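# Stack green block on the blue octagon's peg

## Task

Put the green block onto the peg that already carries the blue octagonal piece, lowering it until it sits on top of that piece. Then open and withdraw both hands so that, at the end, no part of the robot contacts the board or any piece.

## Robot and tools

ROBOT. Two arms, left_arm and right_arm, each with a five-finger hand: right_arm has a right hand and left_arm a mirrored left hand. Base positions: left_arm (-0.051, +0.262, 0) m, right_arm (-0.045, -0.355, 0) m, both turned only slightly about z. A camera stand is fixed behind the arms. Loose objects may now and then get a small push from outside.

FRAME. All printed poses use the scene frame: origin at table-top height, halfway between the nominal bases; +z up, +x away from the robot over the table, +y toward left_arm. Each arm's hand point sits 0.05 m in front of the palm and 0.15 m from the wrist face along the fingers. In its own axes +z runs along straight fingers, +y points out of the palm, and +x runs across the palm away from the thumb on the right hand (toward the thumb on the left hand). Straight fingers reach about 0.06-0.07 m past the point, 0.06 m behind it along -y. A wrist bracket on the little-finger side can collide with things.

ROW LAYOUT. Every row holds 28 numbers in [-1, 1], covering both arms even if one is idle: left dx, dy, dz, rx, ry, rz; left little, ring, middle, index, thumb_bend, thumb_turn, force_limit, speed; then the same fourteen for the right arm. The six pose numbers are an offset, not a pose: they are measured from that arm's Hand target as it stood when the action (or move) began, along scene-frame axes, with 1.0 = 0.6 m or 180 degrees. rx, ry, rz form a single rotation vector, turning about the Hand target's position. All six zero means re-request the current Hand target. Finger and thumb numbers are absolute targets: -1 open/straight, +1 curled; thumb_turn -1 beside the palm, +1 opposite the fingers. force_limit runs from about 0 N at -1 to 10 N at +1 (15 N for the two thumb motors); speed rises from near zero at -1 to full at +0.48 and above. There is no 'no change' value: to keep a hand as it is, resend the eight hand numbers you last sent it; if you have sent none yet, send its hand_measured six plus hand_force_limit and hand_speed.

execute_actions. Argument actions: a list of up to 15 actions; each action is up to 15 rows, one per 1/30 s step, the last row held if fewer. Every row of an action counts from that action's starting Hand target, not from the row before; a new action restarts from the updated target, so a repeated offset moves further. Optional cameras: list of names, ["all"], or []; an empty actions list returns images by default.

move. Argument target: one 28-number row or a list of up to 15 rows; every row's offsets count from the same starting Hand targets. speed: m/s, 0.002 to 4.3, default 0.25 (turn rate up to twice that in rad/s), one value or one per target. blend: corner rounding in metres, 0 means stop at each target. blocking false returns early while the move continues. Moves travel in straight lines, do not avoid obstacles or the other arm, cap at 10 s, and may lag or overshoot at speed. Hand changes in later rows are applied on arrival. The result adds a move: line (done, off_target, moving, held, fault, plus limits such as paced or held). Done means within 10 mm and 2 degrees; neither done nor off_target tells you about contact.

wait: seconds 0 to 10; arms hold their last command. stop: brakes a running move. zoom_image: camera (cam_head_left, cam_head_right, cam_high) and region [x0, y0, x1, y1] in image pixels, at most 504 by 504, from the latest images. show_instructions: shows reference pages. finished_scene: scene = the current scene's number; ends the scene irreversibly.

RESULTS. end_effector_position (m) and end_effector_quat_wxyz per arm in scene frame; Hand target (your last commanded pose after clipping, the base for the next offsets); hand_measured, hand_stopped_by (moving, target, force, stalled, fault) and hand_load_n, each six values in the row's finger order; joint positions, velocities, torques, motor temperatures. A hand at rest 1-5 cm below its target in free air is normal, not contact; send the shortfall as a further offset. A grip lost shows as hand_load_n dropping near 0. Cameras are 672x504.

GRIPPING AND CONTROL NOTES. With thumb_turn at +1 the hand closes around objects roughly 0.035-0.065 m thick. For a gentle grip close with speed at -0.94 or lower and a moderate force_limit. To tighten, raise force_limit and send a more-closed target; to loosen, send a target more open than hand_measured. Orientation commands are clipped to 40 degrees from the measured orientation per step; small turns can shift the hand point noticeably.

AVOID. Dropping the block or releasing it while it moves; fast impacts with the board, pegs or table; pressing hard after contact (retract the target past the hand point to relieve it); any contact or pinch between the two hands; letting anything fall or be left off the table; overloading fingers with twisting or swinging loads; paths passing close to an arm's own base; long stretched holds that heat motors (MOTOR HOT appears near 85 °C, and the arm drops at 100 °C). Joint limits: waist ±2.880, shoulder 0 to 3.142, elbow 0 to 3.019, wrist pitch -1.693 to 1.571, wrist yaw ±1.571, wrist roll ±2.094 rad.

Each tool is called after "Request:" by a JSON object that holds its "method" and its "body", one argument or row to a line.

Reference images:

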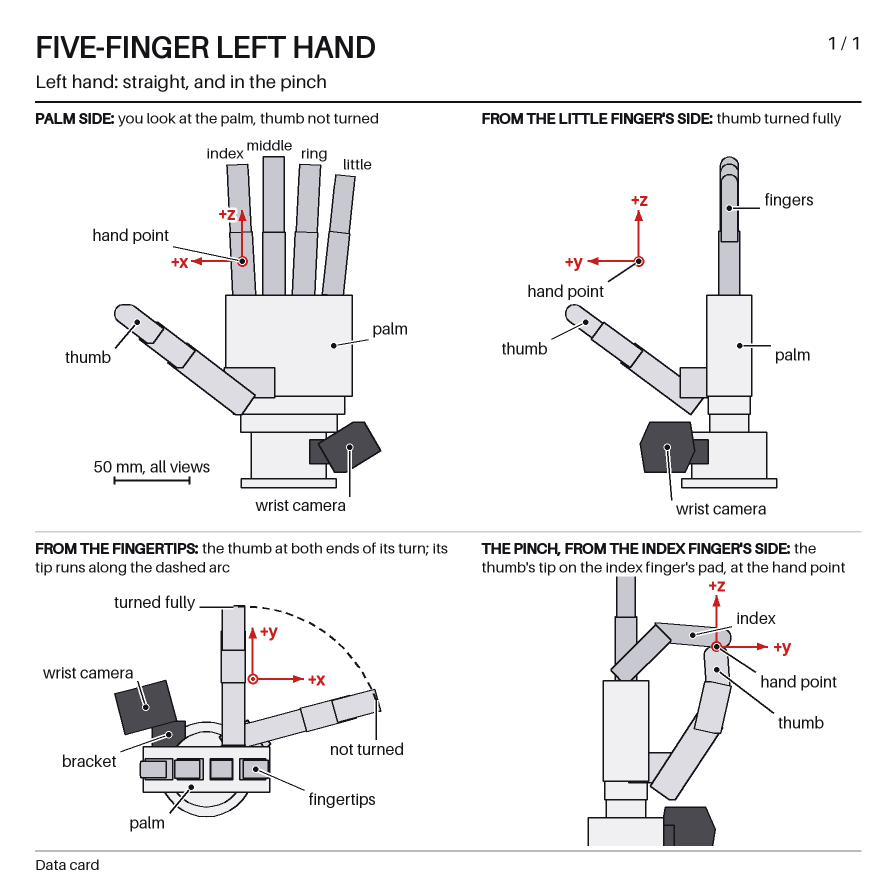

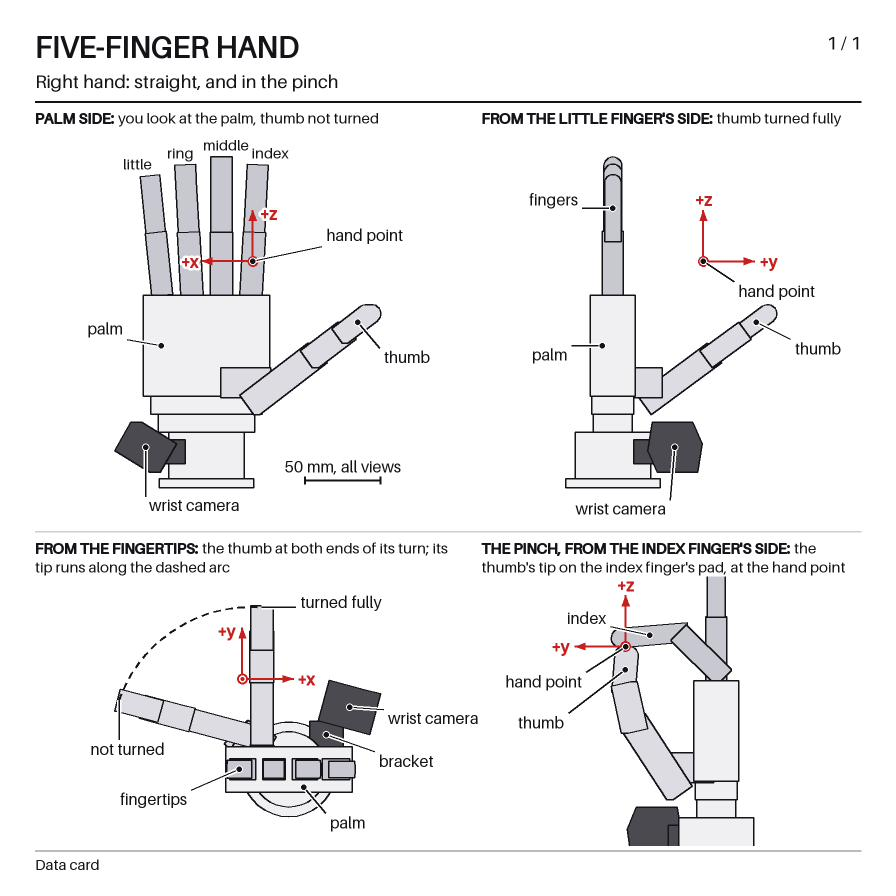

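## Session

Request:
{"method": "execute_actions", "body": {
  "actions": []
}}

Scene clock: 0.00 s.
left_arm: end_effector_position=(+0.5388, -0.2934, +0.1816) hand_measured=(-1.000, -1.000, -1.000, -1.000, -1.000, -1.000) hand_load_n=(+0.0, +0.0, +0.0, +0.0, +0.0, +0.0) hand_stopped_by=(target, target, target, target, target, target) hand_force_limit=0.00 hand_speed=-0.80 end_effector_quat_wxyz=(+0.607, -0.024, +0.673, -0.422) | right_arm: end_effector_position=(+0.4693, -0.5689, +0.1931) hand_measured=(-1.000, -1.000, -1.000, -1.000, -1.000, -1.000) hand_load_n=(+0.0, +0.0, +0.0, +0.0, +0.0, +0.0) hand_stopped_by=(target, target, target, target, target, target) hand_force_limit=0.00 hand_speed=-0.80 end_effector_quat_wxyz=(-0.087, +0.465, -0.479, +0.740)
Joint positions: left_arm=[-0.867 2.006 1.366 0.738 -0.287 0.956] | right_arm=[-0.268 1.459 0.615 0.967 0.47 -0.709]
Joint velocities: within noise
Joint torques (N m): no reading
Motor temperatures (°C): left_arm=[22 27 27 23 25 26] | right_arm=[26 27 27 23 25 23]
Heat: left arm: hottest shoulder 27 °C; right arm: hottest shoulder 27 °C.
Hand target: left_arm +0.5428, -0.2980, +0.1970; +0.614, -0.027, +0.662, -0.429 | right_arm +0.4744, -0.5700, +0.1977; -0.089, +0.461, -0.477, +0.743

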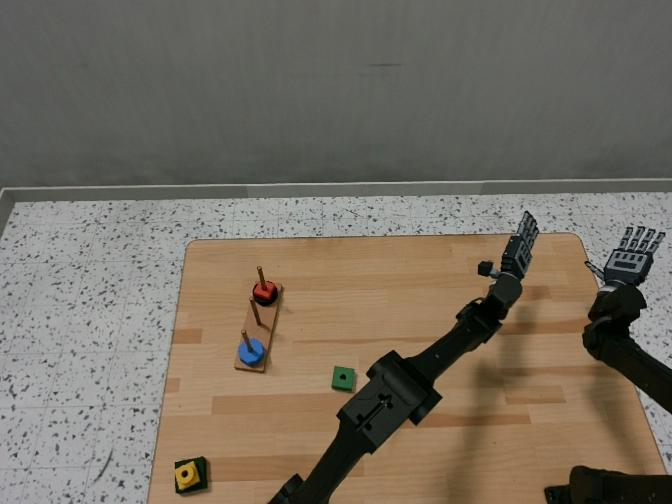

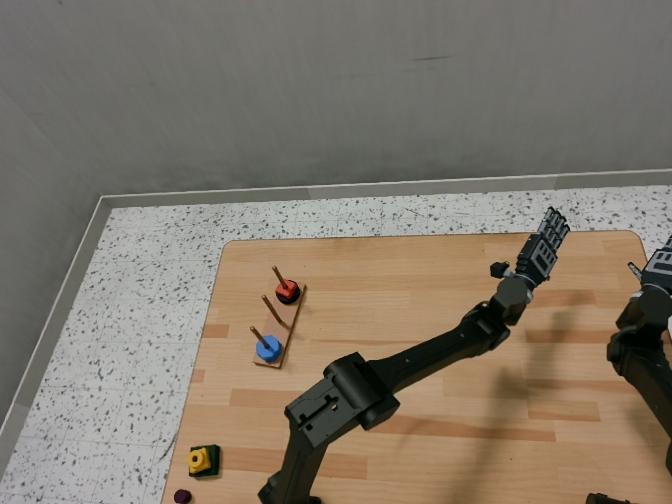

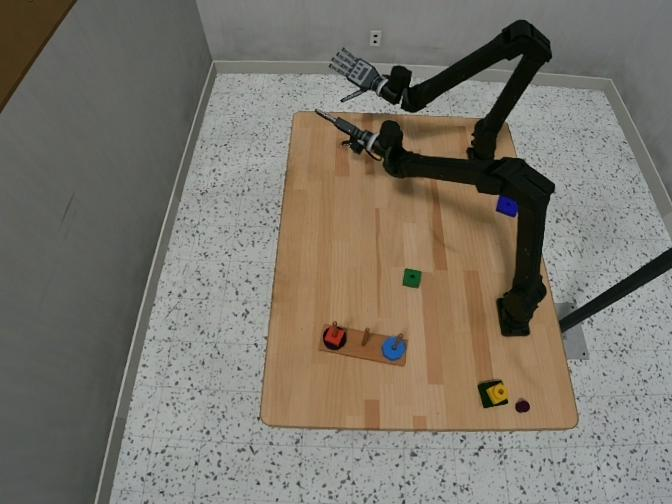

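Request:
{"method": "zoom_image", "body": {
  "camera": "cam_head_left",
  "region": [220, 260, 380, 400]
}}

Request:
{"method": "zoom_image", "body": {
  "camera": "cam_head_right",
  "region": [235, 255, 395, 395]
}}

Request:
{"method": "zoom_image", "body": {
  "camera": "cam_high",
  "region": [310, 250, 440, 380]
}}

Request:
{"method": "zoom_image", "body": {
  "camera": "cam_head_left",
  "region": [160, 440, 224, 504]
}}

Scaled by 3.150 from the camera's 672x504 image, which has a finer 960x720 frame.

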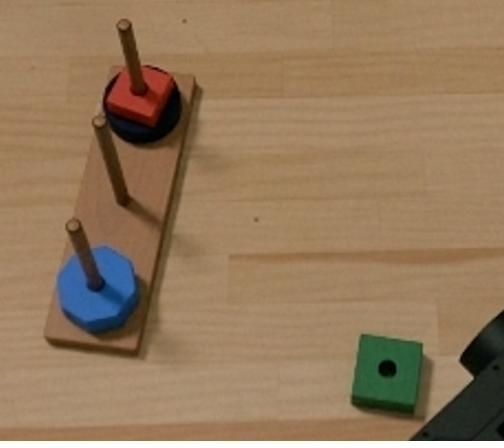

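Scaled by 3.150 from the camera's 672x504 image, which has a finer 960x720 frame.

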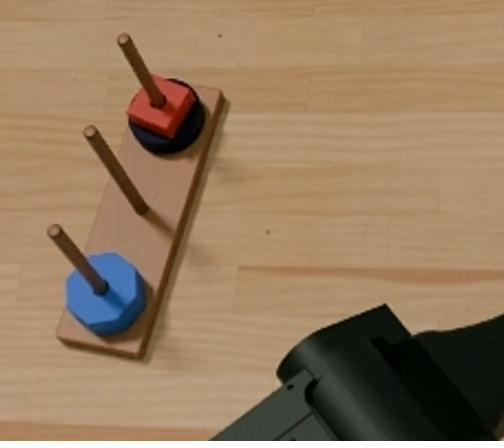

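Scaled by 3.877 from the camera's 672x504 image, which has a finer 960x720 frame.

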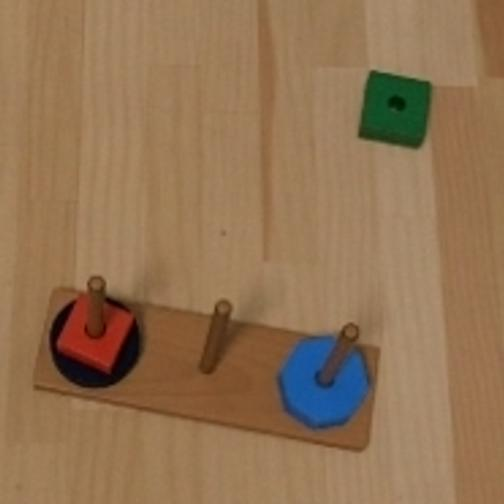

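Scaled by 7.875 from the camera's 672x504 image, which has a finer 960x720 frame.

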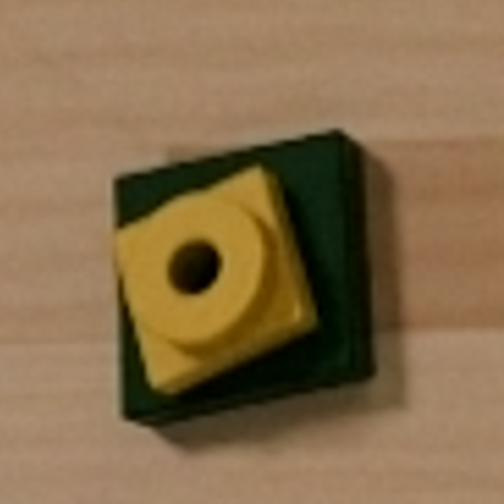

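Request:
{"method": "move", "body": {
  "target": [
    [-0.2,0.35,0.13,-0.137,0.193,0.07,1,1,-0.15,-0.15,-1,1,0,0,0,0,0,0,0,0,-1,-1,-1,-1,-1,-1,0,-0.8],
    [-0.448,0.722,-0.04,-0.274,0.386,0.1386,1,1,-0.15,-0.15,-1,1,0,0,0,0,0,0,0,0,-1,-1,-1,-1,-1,-1,0,-0.8]
  ],
  "speed": 0.25,
  "blend": [0.05,0],
  "cameras": ["all"]
}}

Request:
{"method": "zoom_image", "body": {
  "camera": "cam_head_left",
  "region": [300, 330, 400, 430]
}}

Request:
{"method": "zoom_image", "body": {
  "camera": "cam_head_right",
  "region": [310, 330, 410, 430]
}}

Scene clock: 167.93 s.
left_arm: end_effector_position=(+0.2743, +0.1298, +0.1690) hand_measured=(+1.000, +1.000, -0.150, -0.150, -1.000, +1.000) hand_load_n=(+0.0, +0.0, +0.0, -0.5, +0.0, +0.0) hand_stopped_by=(target, target, target, target, target, target) hand_force_limit=0.00 hand_speed=0.00 end_effector_quat_wxyz=(-0.144, +0.622, -0.639, +0.428) | right_arm: end_effector_position=(+0.4693, -0.5689, +0.1931) hand_measured=(-1.000, -1.000, -1.000, -1.000, -1.000, -1.000) hand_load_n=(+0.0, +0.0, +0.0, +0.0, +0.0, +0.0) hand_stopped_by=(target, target, target, target, target, target) hand_force_limit=0.00 hand_speed=-0.80 end_effector_quat_wxyz=(-0.087, +0.465, -0.479, +0.740)
Joint positions: left_arm=[-0.107 0.787 0.566 -0.446 0.299 -0.219] | right_arm=[-0.268 1.459 0.615 0.967 0.47 -0.709]
Joint torques (N m): left_arm=[3.49 -3.49 9.24 1.57 0.4 0.12] | right_arm=[0.67 -9.88 7.92 1.94 0.01 -0.01]
Motor temperatures (°C): left_arm=[22 32 36 23 25 26] | right_arm=[26 29 31 24 25 23]
Heat: left arm: hottest elbow 36 °C; right arm: hottest elbow 31 °C.
Hand target: left_arm +0.2739, +0.1351, +0.1729; -0.150, +0.622, -0.637, +0.429 | right_arm +0.4744, -0.5700, +0.1977; -0.089, +0.461, -0.477, +0.743
Off the commanded pose: left_arm 0.007 m, 1 deg | right_arm 0.007 m, 1 deg.
move: done

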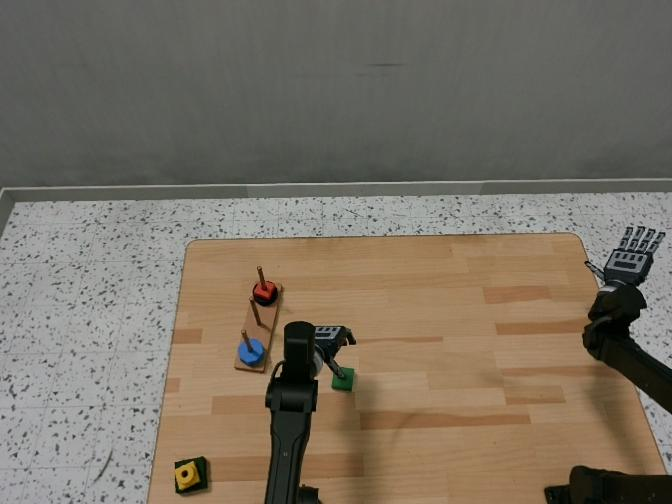

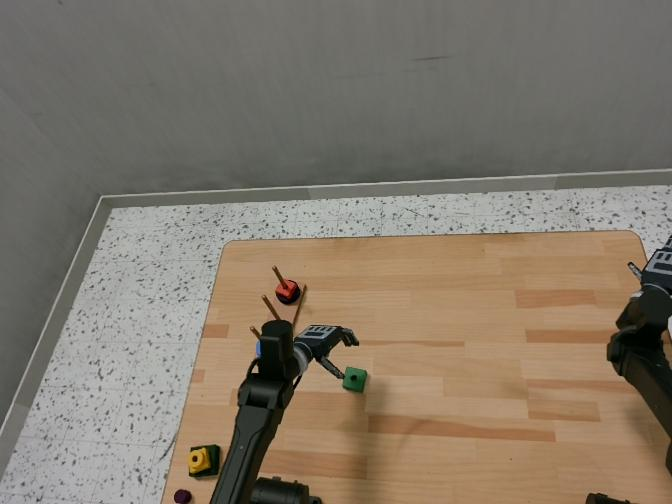

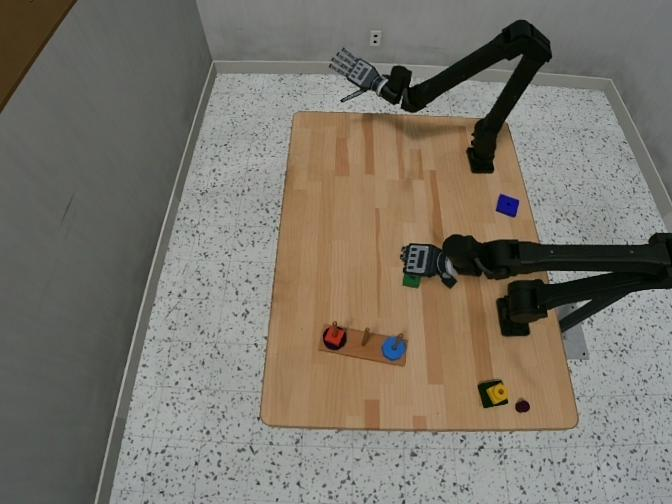

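Scaled by 5.040 from the camera's 672x504 image, which has a finer 960x720 frame.

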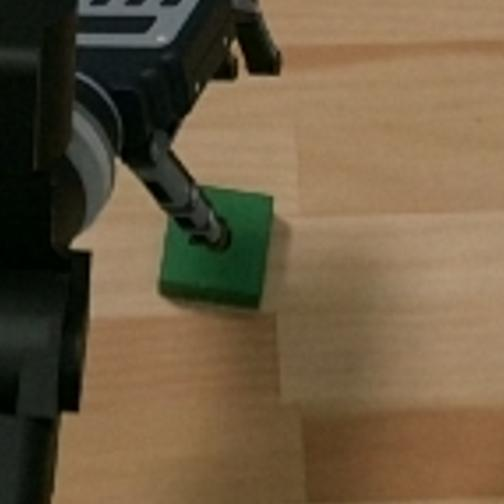

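Scaled by 5.040 from the camera's 672x504 image, which has a finer 960x720 frame.

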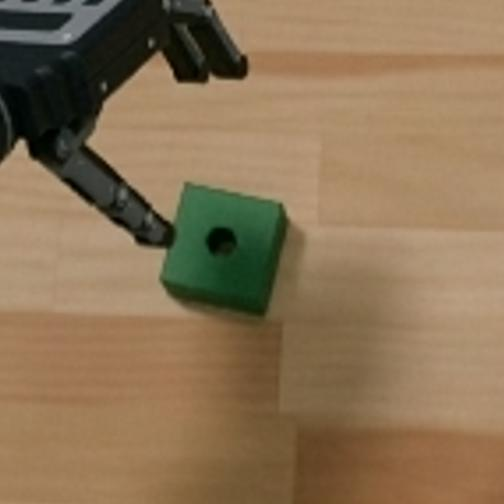

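Request:
{"method": "move", "body": {
  "target": [0.002,0.012,-0.15,0,0,0,1,1,-0.15,-0.15,-1,1,0,0,0,0,0,0,0,0,-1,-1,-1,-1,-1,-1,0,-0.8],
  "speed": 0.15,
  "cameras": ["cam_head_left","cam_head_right"]
}}

Request:
{"method": "zoom_image", "body": {
  "camera": "cam_head_left",
  "region": [310, 335, 380, 405]
}}

Request:
{"method": "zoom_image", "body": {
  "camera": "cam_head_right",
  "region": [320, 335, 390, 405]
}}

Scene clock: 196.53 s.
left_arm: end_effector_position=(+0.2693, +0.1379, +0.0831) hand_measured=(+1.000, +1.000, -0.150, -0.150, -1.000, +1.000) hand_load_n=(+0.0, +0.0, +0.0, +0.0, +0.0, +0.0) hand_stopped_by=(target, target, target, target, target, target) hand_force_limit=0.00 hand_speed=0.00 end_effector_quat_wxyz=(-0.143, +0.623, -0.640, +0.427) | right_arm: end_effector_position=(+0.4693, -0.5689, +0.1931) hand_measured=(-1.000, -1.000, -1.000, -1.000, -1.000, -1.000) hand_load_n=(+0.0, +0.0, +0.0, +0.0, +0.0, +0.0) hand_stopped_by=(target, target, target, target, target, target) hand_force_limit=0.00 hand_speed=-0.80 end_effector_quat_wxyz=(-0.087, +0.465, -0.479, +0.740)
Joint positions: left_arm=[-0.074 0.902 0.376 -0.153 0.324 -0.197] | right_arm=[-0.268 1.459 0.615 0.967 0.47 -0.709]
Joint torques (N m): left_arm=[3.6 -1.61 8.31 2.76 0.41 0.11] | right_arm=[0.73 -10.05 7.84 1.98 0.02 -0.01]
Heat: left arm: hottest elbow 34 °C; right arm: hottest elbow 31 °C.
Hand target: left_arm +0.2752, +0.1423, +0.0830; -0.150, +0.623, -0.637, +0.429 | right_arm +0.4744, -0.5700, +0.1977; -0.089, +0.461, -0.477, +0.743
Off the commanded pose: left_arm 0.007 m, 1 deg | right_arm 0.007 m, 1 deg.
move: done
Images, in order (width x height): cam_head_left 672x504, cam_head_right 672x504.

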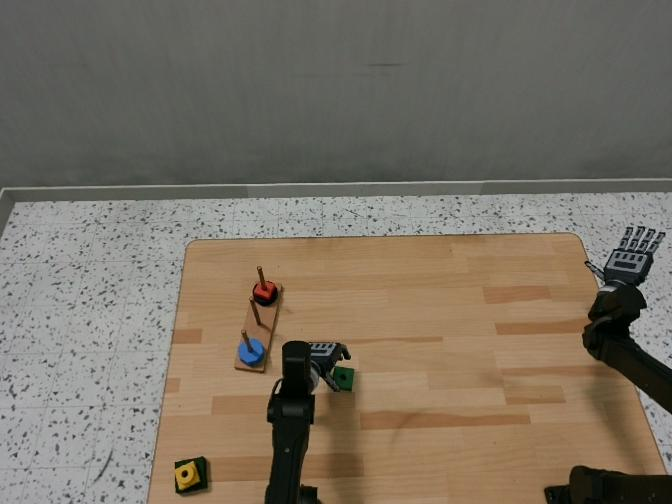

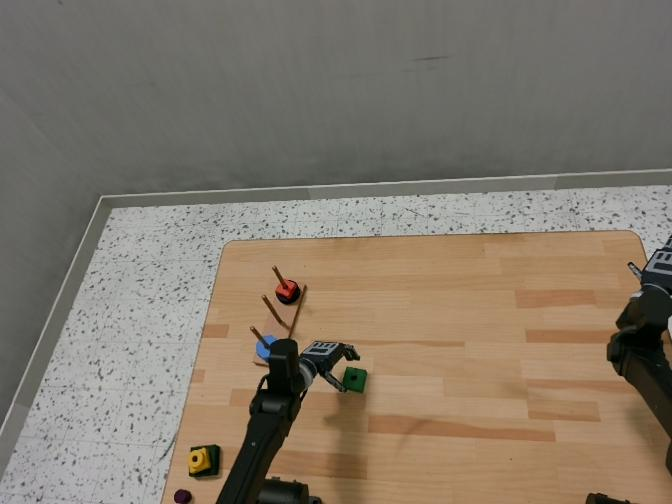

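Scaled by 7.200 from the camera's 672x504 image, which has a finer 960x720 frame.

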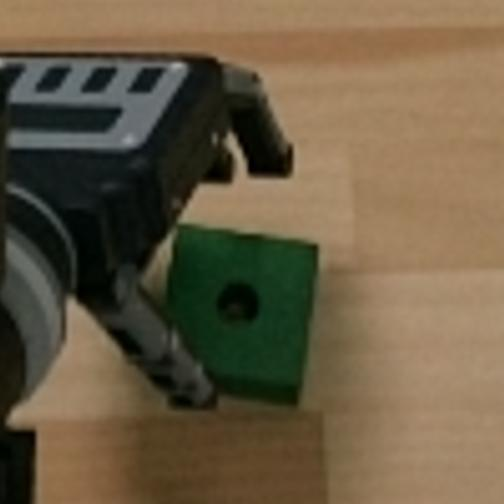

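Scaled by 7.200 from the camera's 672x504 image, which has a finer 960x720 frame.

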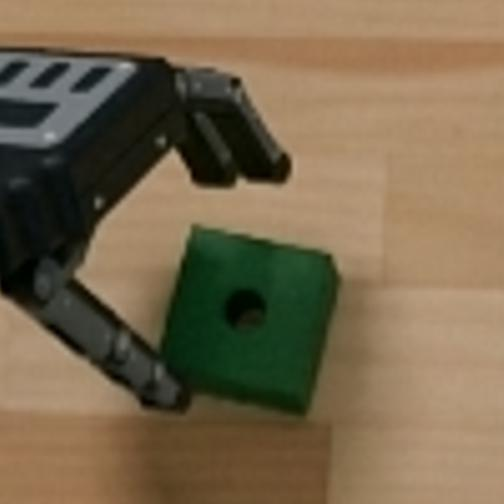

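Request:
{"method": "move", "body": {
  "target": [0.006,0.001,-0.045,0,0,0,1,1,-0.15,-0.15,-1,1,0,0,0,0,0,0,0,0,-1,-1,-1,-1,-1,-1,0,-0.8],
  "speed": 0.1,
  "cameras": ["cam_head_left","cam_head_right"]
}}

Request:
{"method": "zoom_image", "body": {
  "camera": "cam_head_left",
  "region": [310, 335, 380, 405]
}}

Request:
{"method": "zoom_image", "body": {
  "camera": "cam_head_right",
  "region": [320, 335, 390, 405]
}}

Scene clock: 223.50 s.
left_arm: end_effector_position=(+0.2738, +0.1382, +0.0571) hand_measured=(+1.000, +1.000, -0.150, -0.150, -1.000, +1.000) hand_load_n=(+0.0, +0.0, -0.5, +0.0, +0.0, +0.0) hand_stopped_by=(target, target, target, target, target, target) hand_force_limit=0.00 hand_speed=0.00 end_effector_quat_wxyz=(-0.144, +0.623, -0.640, +0.427) | right_arm: end_effector_position=(+0.4693, -0.5689, +0.1931) hand_measured=(-1.000, -1.000, -1.000, -1.000, -1.000, -1.000) hand_load_n=(+0.0, +0.0, +0.0, +0.0, +0.0, +0.0) hand_stopped_by=(target, target, target, target, target, target) hand_force_limit=0.00 hand_speed=-0.80 end_effector_quat_wxyz=(-0.087, +0.465, -0.479, +0.740)
Joint positions: left_arm=[-0.072 0.995 0.338 -0.02 0.327 -0.195] | right_arm=[-0.268 1.459 0.615 0.967 0.47 -0.709]
Joint torques (N m): left_arm=[3.6 -1.85 7.53 2.76 0.43 0.12] | right_arm=[0.73 -10.17 7.83 1.95 0.01 0.01]
Heat: left arm: hottest elbow 33 °C; right arm: hottest elbow 31 °C.
Hand target: left_arm +0.2787, +0.1429, +0.0559; -0.150, +0.623, -0.637, +0.429 | right_arm +0.4744, -0.5700, +0.1977; -0.089, +0.461, -0.477, +0.743
Off the commanded pose: left_arm 0.007 m, 1 deg | right_arm 0.007 m, 1 deg.
move: done
Images, in order (width x height): cam_head_left 672x504, cam_head_right 672x504.

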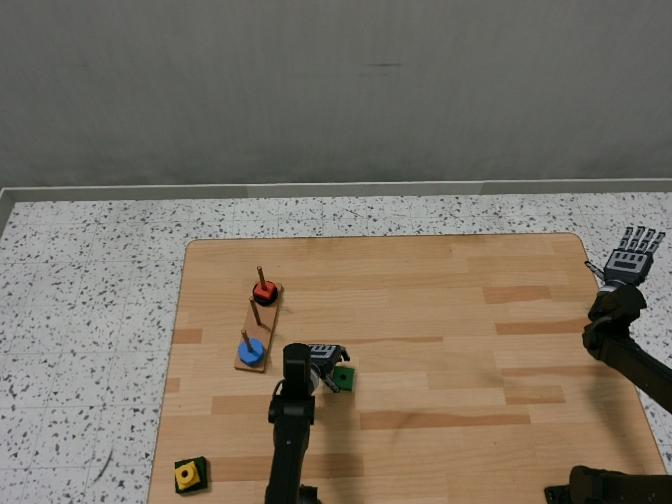

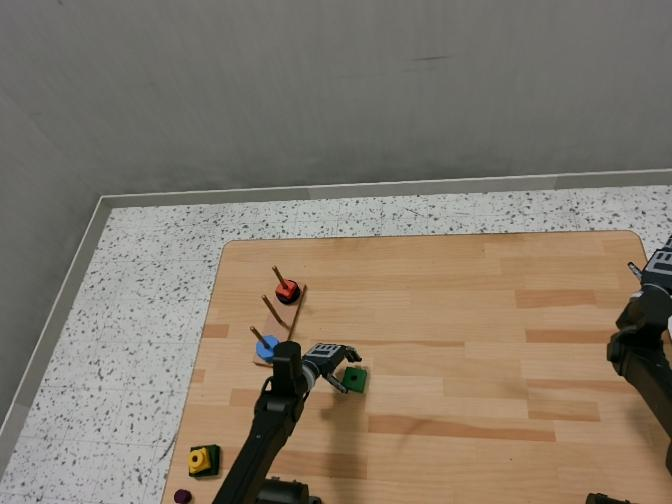

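Scaled by 7.200 from the camera's 672x504 image, which has a finer 960x720 frame.

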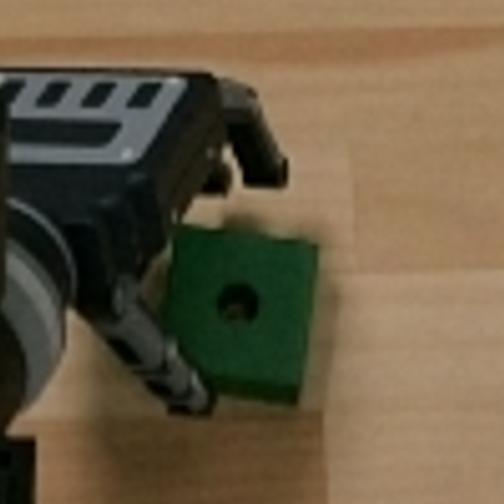

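Scaled by 7.200 from the camera's 672x504 image, which has a finer 960x720 frame.

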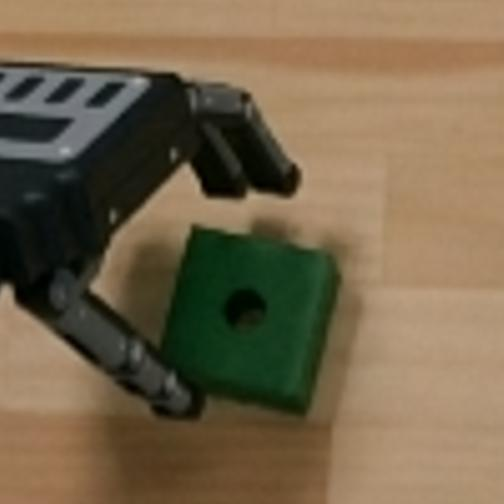

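Request:
{"method": "move", "body": {
  "target": [
    [-0.002,0.001,-0.032,0,0,0,1,1,-0.15,-0.15,-1,1,0,0,0,0,0,0,0,0,-1,-1,-1,-1,-1,-1,0,-0.8],
    [-0.002,0.001,-0.032,0,0,0,1,1,0.5,0.5,-1,1,-0.2,-0.9,0,0,0,0,0,0,-1,-1,-1,-1,-1,-1,0,-0.8]
  ],
  "speed": 0.06,
  "cameras": ["cam_head_left","cam_head_right"]
}}

Request:
{"method": "zoom_image", "body": {
  "camera": "cam_head_left",
  "region": [310, 335, 380, 405]
}}

Request:
{"method": "zoom_image", "body": {
  "camera": "cam_head_right",
  "region": [320, 335, 390, 405]
}}

Scene clock: 241.40 s.
left_arm: end_effector_position=(+0.2734, +0.1386, +0.0384) hand_measured=(+1.000, +1.000, +0.070, +0.108, -1.000, +1.000) hand_load_n=(+0.0, +0.0, +4.5, +6.5, +1.5, -1.5) hand_stopped_by=(target, target, force, force, target, target) hand_force_limit=-0.20 hand_speed=-0.90 end_effector_quat_wxyz=(-0.144, +0.622, -0.640, +0.428) | right_arm: end_effector_position=(+0.4693, -0.5689, +0.1931) hand_measured=(-1.000, -1.000, -1.000, -1.000, -1.000, -1.000) hand_load_n=(+0.0, +0.0, +0.0, +0.0, +0.0, +0.0) hand_stopped_by=(target, target, target, target, target, target) hand_force_limit=0.00 hand_speed=-0.80 end_effector_quat_wxyz=(-0.087, +0.465, -0.479, +0.740)
Joint positions: left_arm=[-0.07 1.058 0.306 0.076 0.328 -0.194] | right_arm=[-0.268 1.459 0.615 0.967 0.47 -0.709]
Joint torques (N m): left_arm=[3.96 -2.67 6.87 2.78 0.39 0.11] | right_arm=[0.73 -10.05 7.97 1.98 0.02 0.01]
Heat: left arm: hottest elbow 33 °C; right arm: hottest elbow 31 °C.
Hand target: left_arm +0.2775, +0.1436, +0.0368; -0.150, +0.623, -0.637, +0.429 | right_arm +0.4744, -0.5700, +0.1977; -0.089, +0.461, -0.477, +0.743
Off the commanded pose: left_arm 0.007 m, 1 deg | right_arm 0.007 m, 1 deg.
move: done
Images, in order (width x height): cam_head_left 672x504, cam_head_right 672x504.

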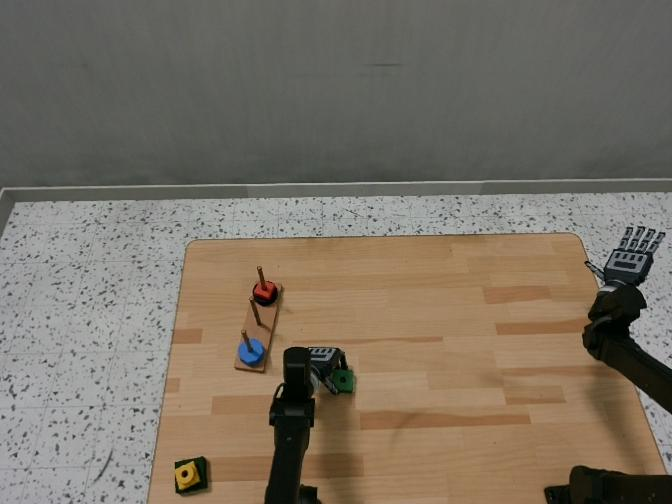

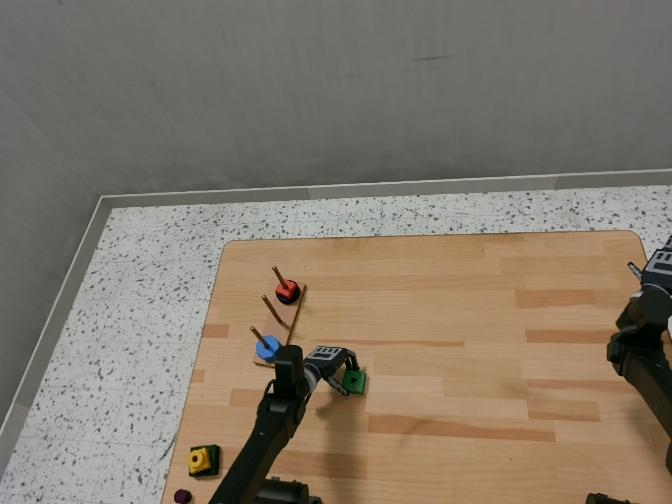

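Scaled by 7.200 from the camera's 672x504 image, which has a finer 960x720 frame.

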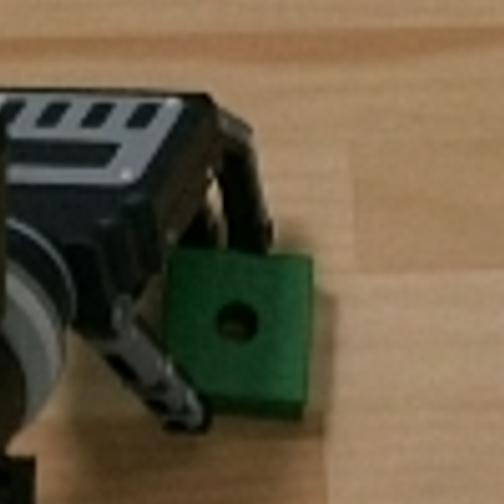

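Scaled by 7.200 from the camera's 672x504 image, which has a finer 960x720 frame.

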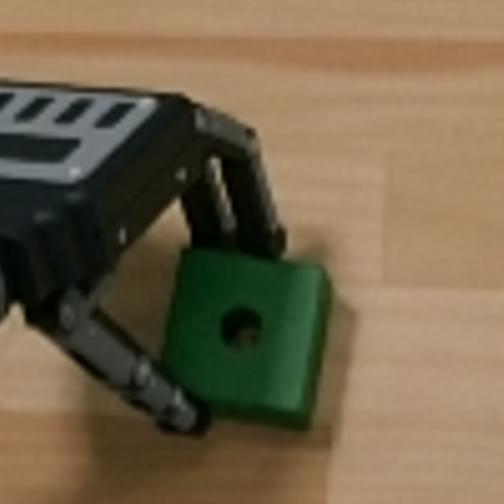

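Request:
{"method": "move", "body": {
  "target": [
    [0,0,0.06,0,0,0,1,1,0.5,0.5,-1,1,-0.2,-0.9,0,0,0,0,0,0,-1,-1,-1,-1,-1,-1,0,-0.8],
    [0,0,0.34,0,0,0,1,1,0.5,0.5,-1,1,-0.2,-0.9,0,0,0,0,0,0,-1,-1,-1,-1,-1,-1,0,-0.8],
    [0.111,0.399,0.355,0,0,0.311,1,1,0.5,0.5,-1,1,-0.2,-0.9,0,0,0,0,0,0,-1,-1,-1,-1,-1,-1,0,-0.8]
  ],
  "speed": [0.06,0.15,0.15],
  "blend": [0.01,0.02,0],
  "cameras": ["cam_head_left","cam_head_right"]
}}

Request:
{"method": "zoom_image", "body": {
  "camera": "cam_head_left",
  "region": [200, 290, 300, 390]
}}

Request:
{"method": "zoom_image", "body": {
  "camera": "cam_head_right",
  "region": [210, 280, 310, 380]
}}

Scene clock: 271.83 s.
left_arm: end_effector_position=(+0.3251, +0.3693, +0.2168) hand_measured=(+1.000, +1.000, +0.070, +0.108, -1.000, +1.000) hand_load_n=(+0.0, +0.0, +4.5, +6.5, +1.5, -1.5) hand_stopped_by=(target, target, force, force, target, target) hand_force_limit=-0.20 hand_speed=-0.90 end_effector_quat_wxyz=(-0.313, +0.858, -0.289, +0.286) | right_arm: end_effector_position=(+0.4693, -0.5689, +0.1931) hand_measured=(-1.000, -1.000, -1.000, -1.000, -1.000, -1.000) hand_load_n=(+0.0, +0.0, +0.0, +0.0, +0.0, +0.0) hand_stopped_by=(target, target, target, target, target, target) hand_force_limit=0.00 hand_speed=-0.80 end_effector_quat_wxyz=(-0.087, +0.465, -0.479, +0.740)
Joint positions: left_arm=[0.364 0.857 0.753 -0.595 -0.102 -0.503] | right_arm=[-0.268 1.459 0.615 0.967 0.47 -0.709]
Joint torques (N m): left_arm=[3.49 -2.26 13.46 3 -0.13 -0.09] | right_arm=[0.73 -10.17 7.94 1.99 0.01 -0.01]
Heat: left arm: hottest elbow 34 °C; right arm: hottest elbow 31 °C.
Hand target: left_arm +0.3441, +0.3830, +0.2498; -0.334, +0.849, -0.270, +0.308 | right_arm +0.4744, -0.5700, +0.1977; -0.089, +0.461, -0.477, +0.743
Off the commanded pose: left_arm 0.040 m, 4 deg | right_arm 0.007 m, 1 deg.
move: off_target (left_arm)
Images, in order (width x height): cam_head_left 672x504, cam_head_right 672x504.

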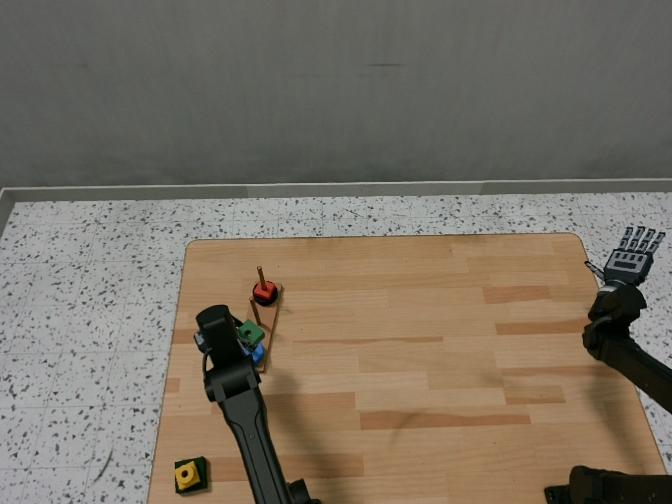

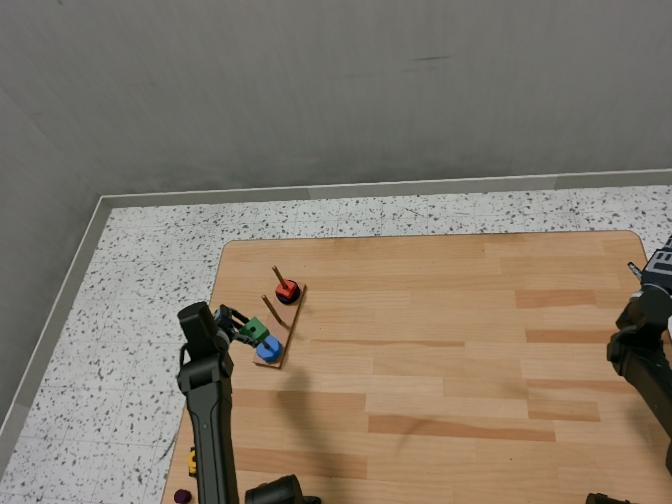

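Scaled by 5.040 from the camera's 672x504 image, which has a finer 960x720 frame.

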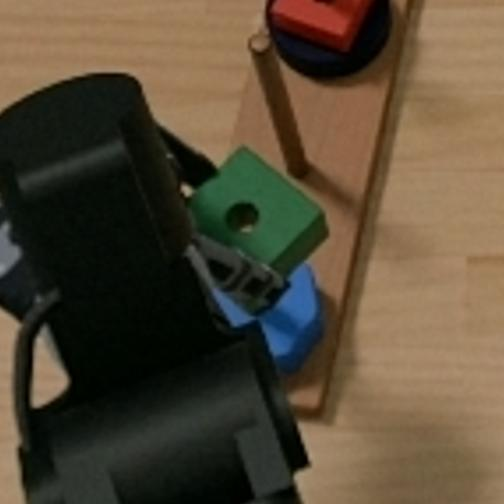

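Scaled by 5.040 from the camera's 672x504 image, which has a finer 960x720 frame.

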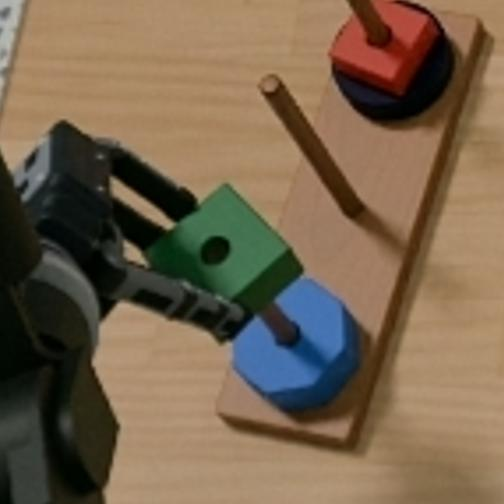

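Request:
{"method": "move", "body": {
  "target": [0.005,0.0133,-0.045,0,0,0,1,1,0.5,0.5,-1,1,-0.2,-0.9,0,0,0,0,0,0,-1,-1,-1,-1,-1,-1,0,-0.8],
  "speed": 0.08,
  "cameras": ["cam_head_left","cam_head_right"]
}}

Request:
{"method": "zoom_image", "body": {
  "camera": "cam_head_left",
  "region": [210, 300, 280, 370]
}}

Request:
{"method": "zoom_image", "body": {
  "camera": "cam_head_right",
  "region": [220, 290, 290, 360]
}}

Scene clock: 288.90 s.
left_arm: end_effector_position=(+0.3428, +0.3829, +0.2202) hand_measured=(+1.000, +1.000, +0.070, +0.108, -1.000, +1.000) hand_load_n=(+0.0, +0.0, +4.5, +6.5, +1.5, -2.0) hand_stopped_by=(target, target, force, force, target, target) hand_force_limit=-0.20 hand_speed=-0.90 end_effector_quat_wxyz=(-0.328, +0.850, -0.277, +0.304) | right_arm: end_effector_position=(+0.4693, -0.5689, +0.1931) hand_measured=(-1.000, -1.000, -1.000, -1.000, -1.000, -1.000) hand_load_n=(+0.0, +0.0, +0.0, +0.5, +0.0, +0.0) hand_stopped_by=(target, target, target, target, target, target) hand_force_limit=0.00 hand_speed=-0.80 end_effector_quat_wxyz=(-0.087, +0.465, -0.479, +0.740)
Joint positions: left_arm=[0.384 0.893 0.753 -0.507 -0.092 -0.503] | right_arm=[-0.268 1.459 0.615 0.967 0.47 -0.709]
Joint torques (N m): left_arm=[3.9 -3.25 9.35 2.99 0.2 0.08] | right_arm=[0.79 -10.29 7.87 1.95 0.02 -0.03]
Heat: left arm: hottest elbow 37 °C; right arm: hottest elbow 31 °C.
Hand target: left_arm +0.3471, +0.3909, +0.2227; -0.334, +0.849, -0.271, +0.308 | right_arm +0.4744, -0.5700, +0.1977; -0.089, +0.461, -0.477, +0.743
Off the commanded pose: left_arm 0.010 m, 1 deg | right_arm 0.007 m, 1 deg.
move: done
Images, in order (width x height): cam_head_left 672x504, cam_head_right 672x504.

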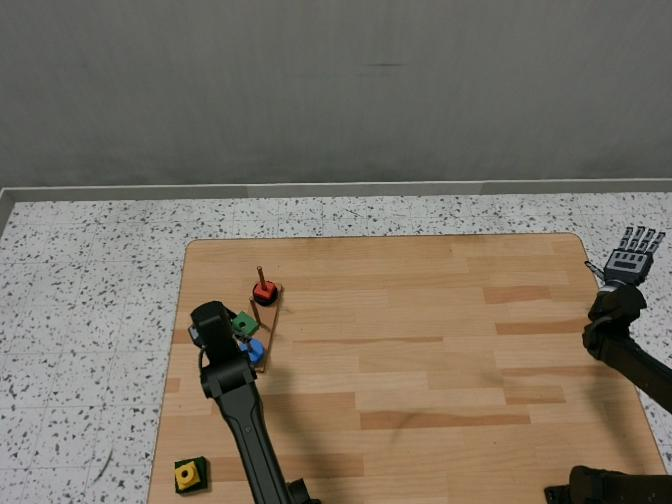

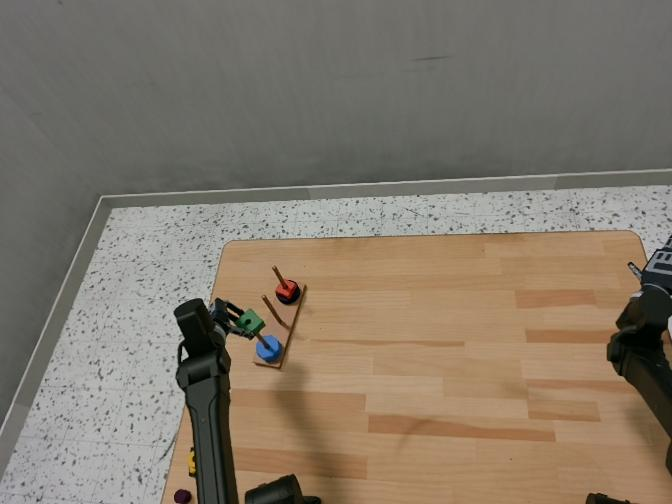

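Scaled by 7.200 from the camera's 672x504 image, which has a finer 960x720 frame.

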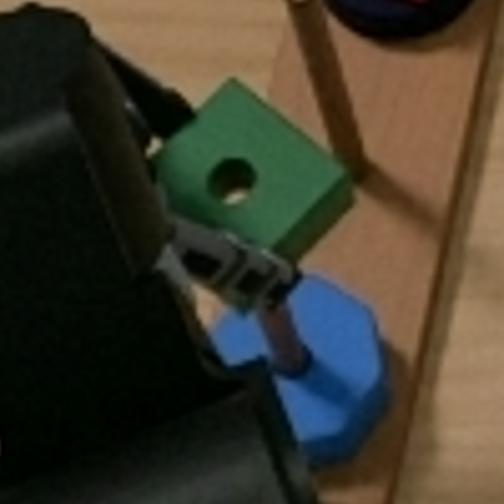

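Scaled by 7.200 from the camera's 672x504 image, which has a finer 960x720 frame.

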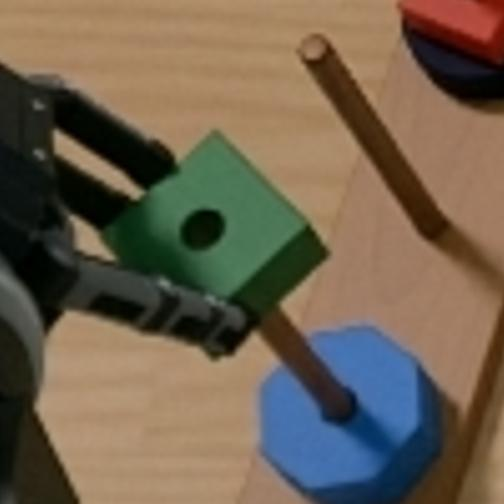

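Request:
{"method": "move", "body": {
  "target": [
    [0.001,0.005,-0.02,0,0,0,1,1,0.5,0.5,-1,1,-0.2,-0.9,0,0,0,0,0,0,-1,-1,-1,-1,-1,-1,0,-0.8],
    [0.001,0.005,-0.042,0,0,0,1,1,0.5,0.5,-1,1,-0.2,-0.9,0,0,0,0,0,0,-1,-1,-1,-1,-1,-1,0,-0.8]
  ],
  "speed": 0.04,
  "cameras": ["cam_head_left","cam_head_right"]
}}

Request:
{"method": "zoom_image", "body": {
  "camera": "cam_head_left",
  "region": [210, 300, 280, 370]
}}

Request:
{"method": "zoom_image", "body": {
  "camera": "cam_head_right",
  "region": [220, 290, 290, 360]
}}

Scene clock: 317.23 s.
left_arm: end_effector_position=(+0.3441, +0.3858, +0.1956) hand_measured=(+1.000, +1.000, +0.070, +0.108, -1.000, +1.000) hand_load_n=(+0.0, +0.0, +4.5, +6.5, +1.5, -2.0) hand_stopped_by=(target, target, force, force, target, target) hand_force_limit=-0.20 hand_speed=-0.90 end_effector_quat_wxyz=(-0.327, +0.851, -0.275, +0.305) | right_arm: end_effector_position=(+0.4693, -0.5689, +0.1931) hand_measured=(-1.000, -1.000, -1.000, -1.000, -1.000, -1.000) hand_load_n=(+0.0, +0.0, +0.0, +0.0, +0.0, -0.5) hand_stopped_by=(target, target, target, target, target, target) hand_force_limit=0.00 hand_speed=-0.80 end_effector_quat_wxyz=(-0.087, +0.465, -0.479, +0.740)
Joint positions: left_arm=[0.393 0.915 0.698 -0.429 -0.085 -0.503] | right_arm=[-0.268 1.459 0.615 0.967 0.47 -0.709]
Joint torques (N m): left_arm=[3.43 -3.25 9.32 2.92 0.18 0.07] | right_arm=[0.62 -10.4 7.88 1.94 0.02 -0.02]
Heat: left arm: hottest elbow 36 °C; right arm: hottest elbow 31 °C.
Hand target: left_arm +0.3478, +0.3940, +0.1976; -0.334, +0.849, -0.270, +0.308 | right_arm +0.4744, -0.5700, +0.1977; -0.089, +0.461, -0.477, +0.743
Off the commanded pose: left_arm 0.009 m, 1 deg | right_arm 0.007 m, 1 deg.
move: done
Images, in order (width x height): cam_head_left 672x504, cam_head_right 672x504.

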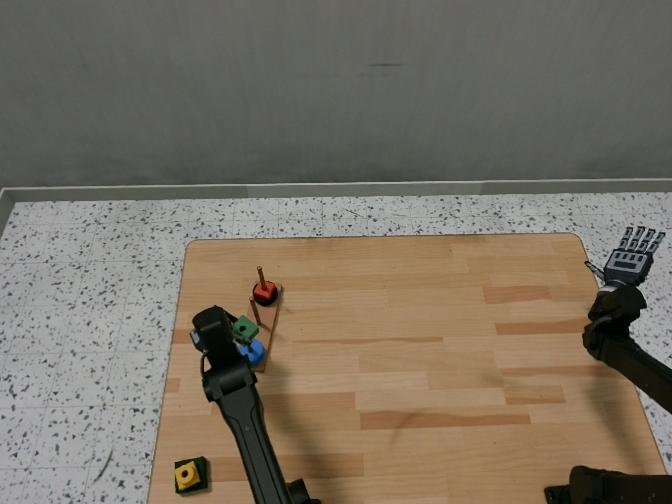

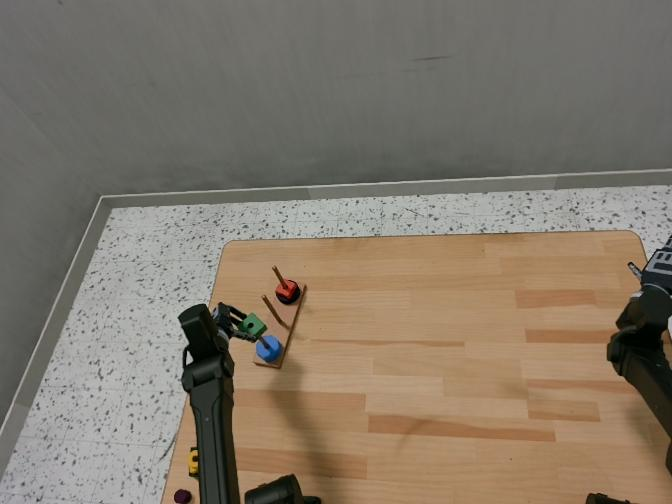

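Scaled by 7.200 from the camera's 672x504 image, which has a finer 960x720 frame.

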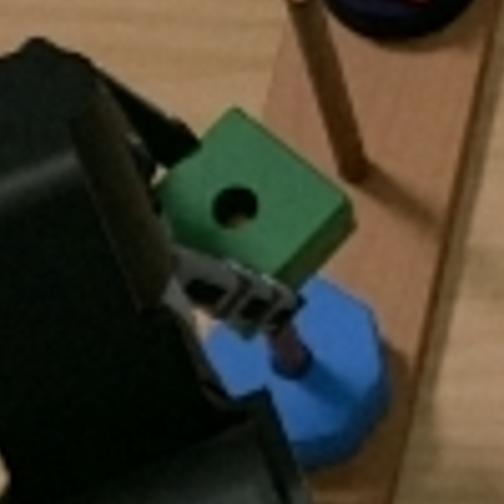

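Scaled by 7.200 from the camera's 672x504 image, which has a finer 960x720 frame.

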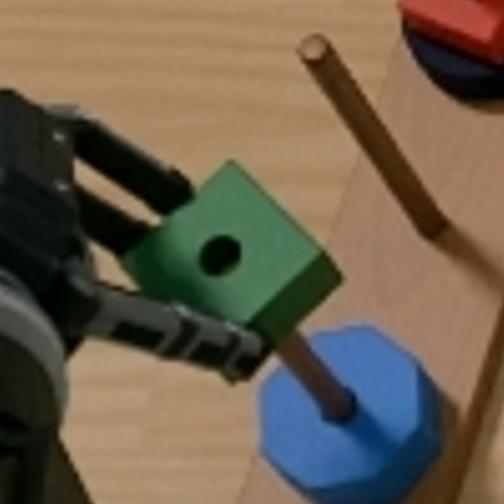

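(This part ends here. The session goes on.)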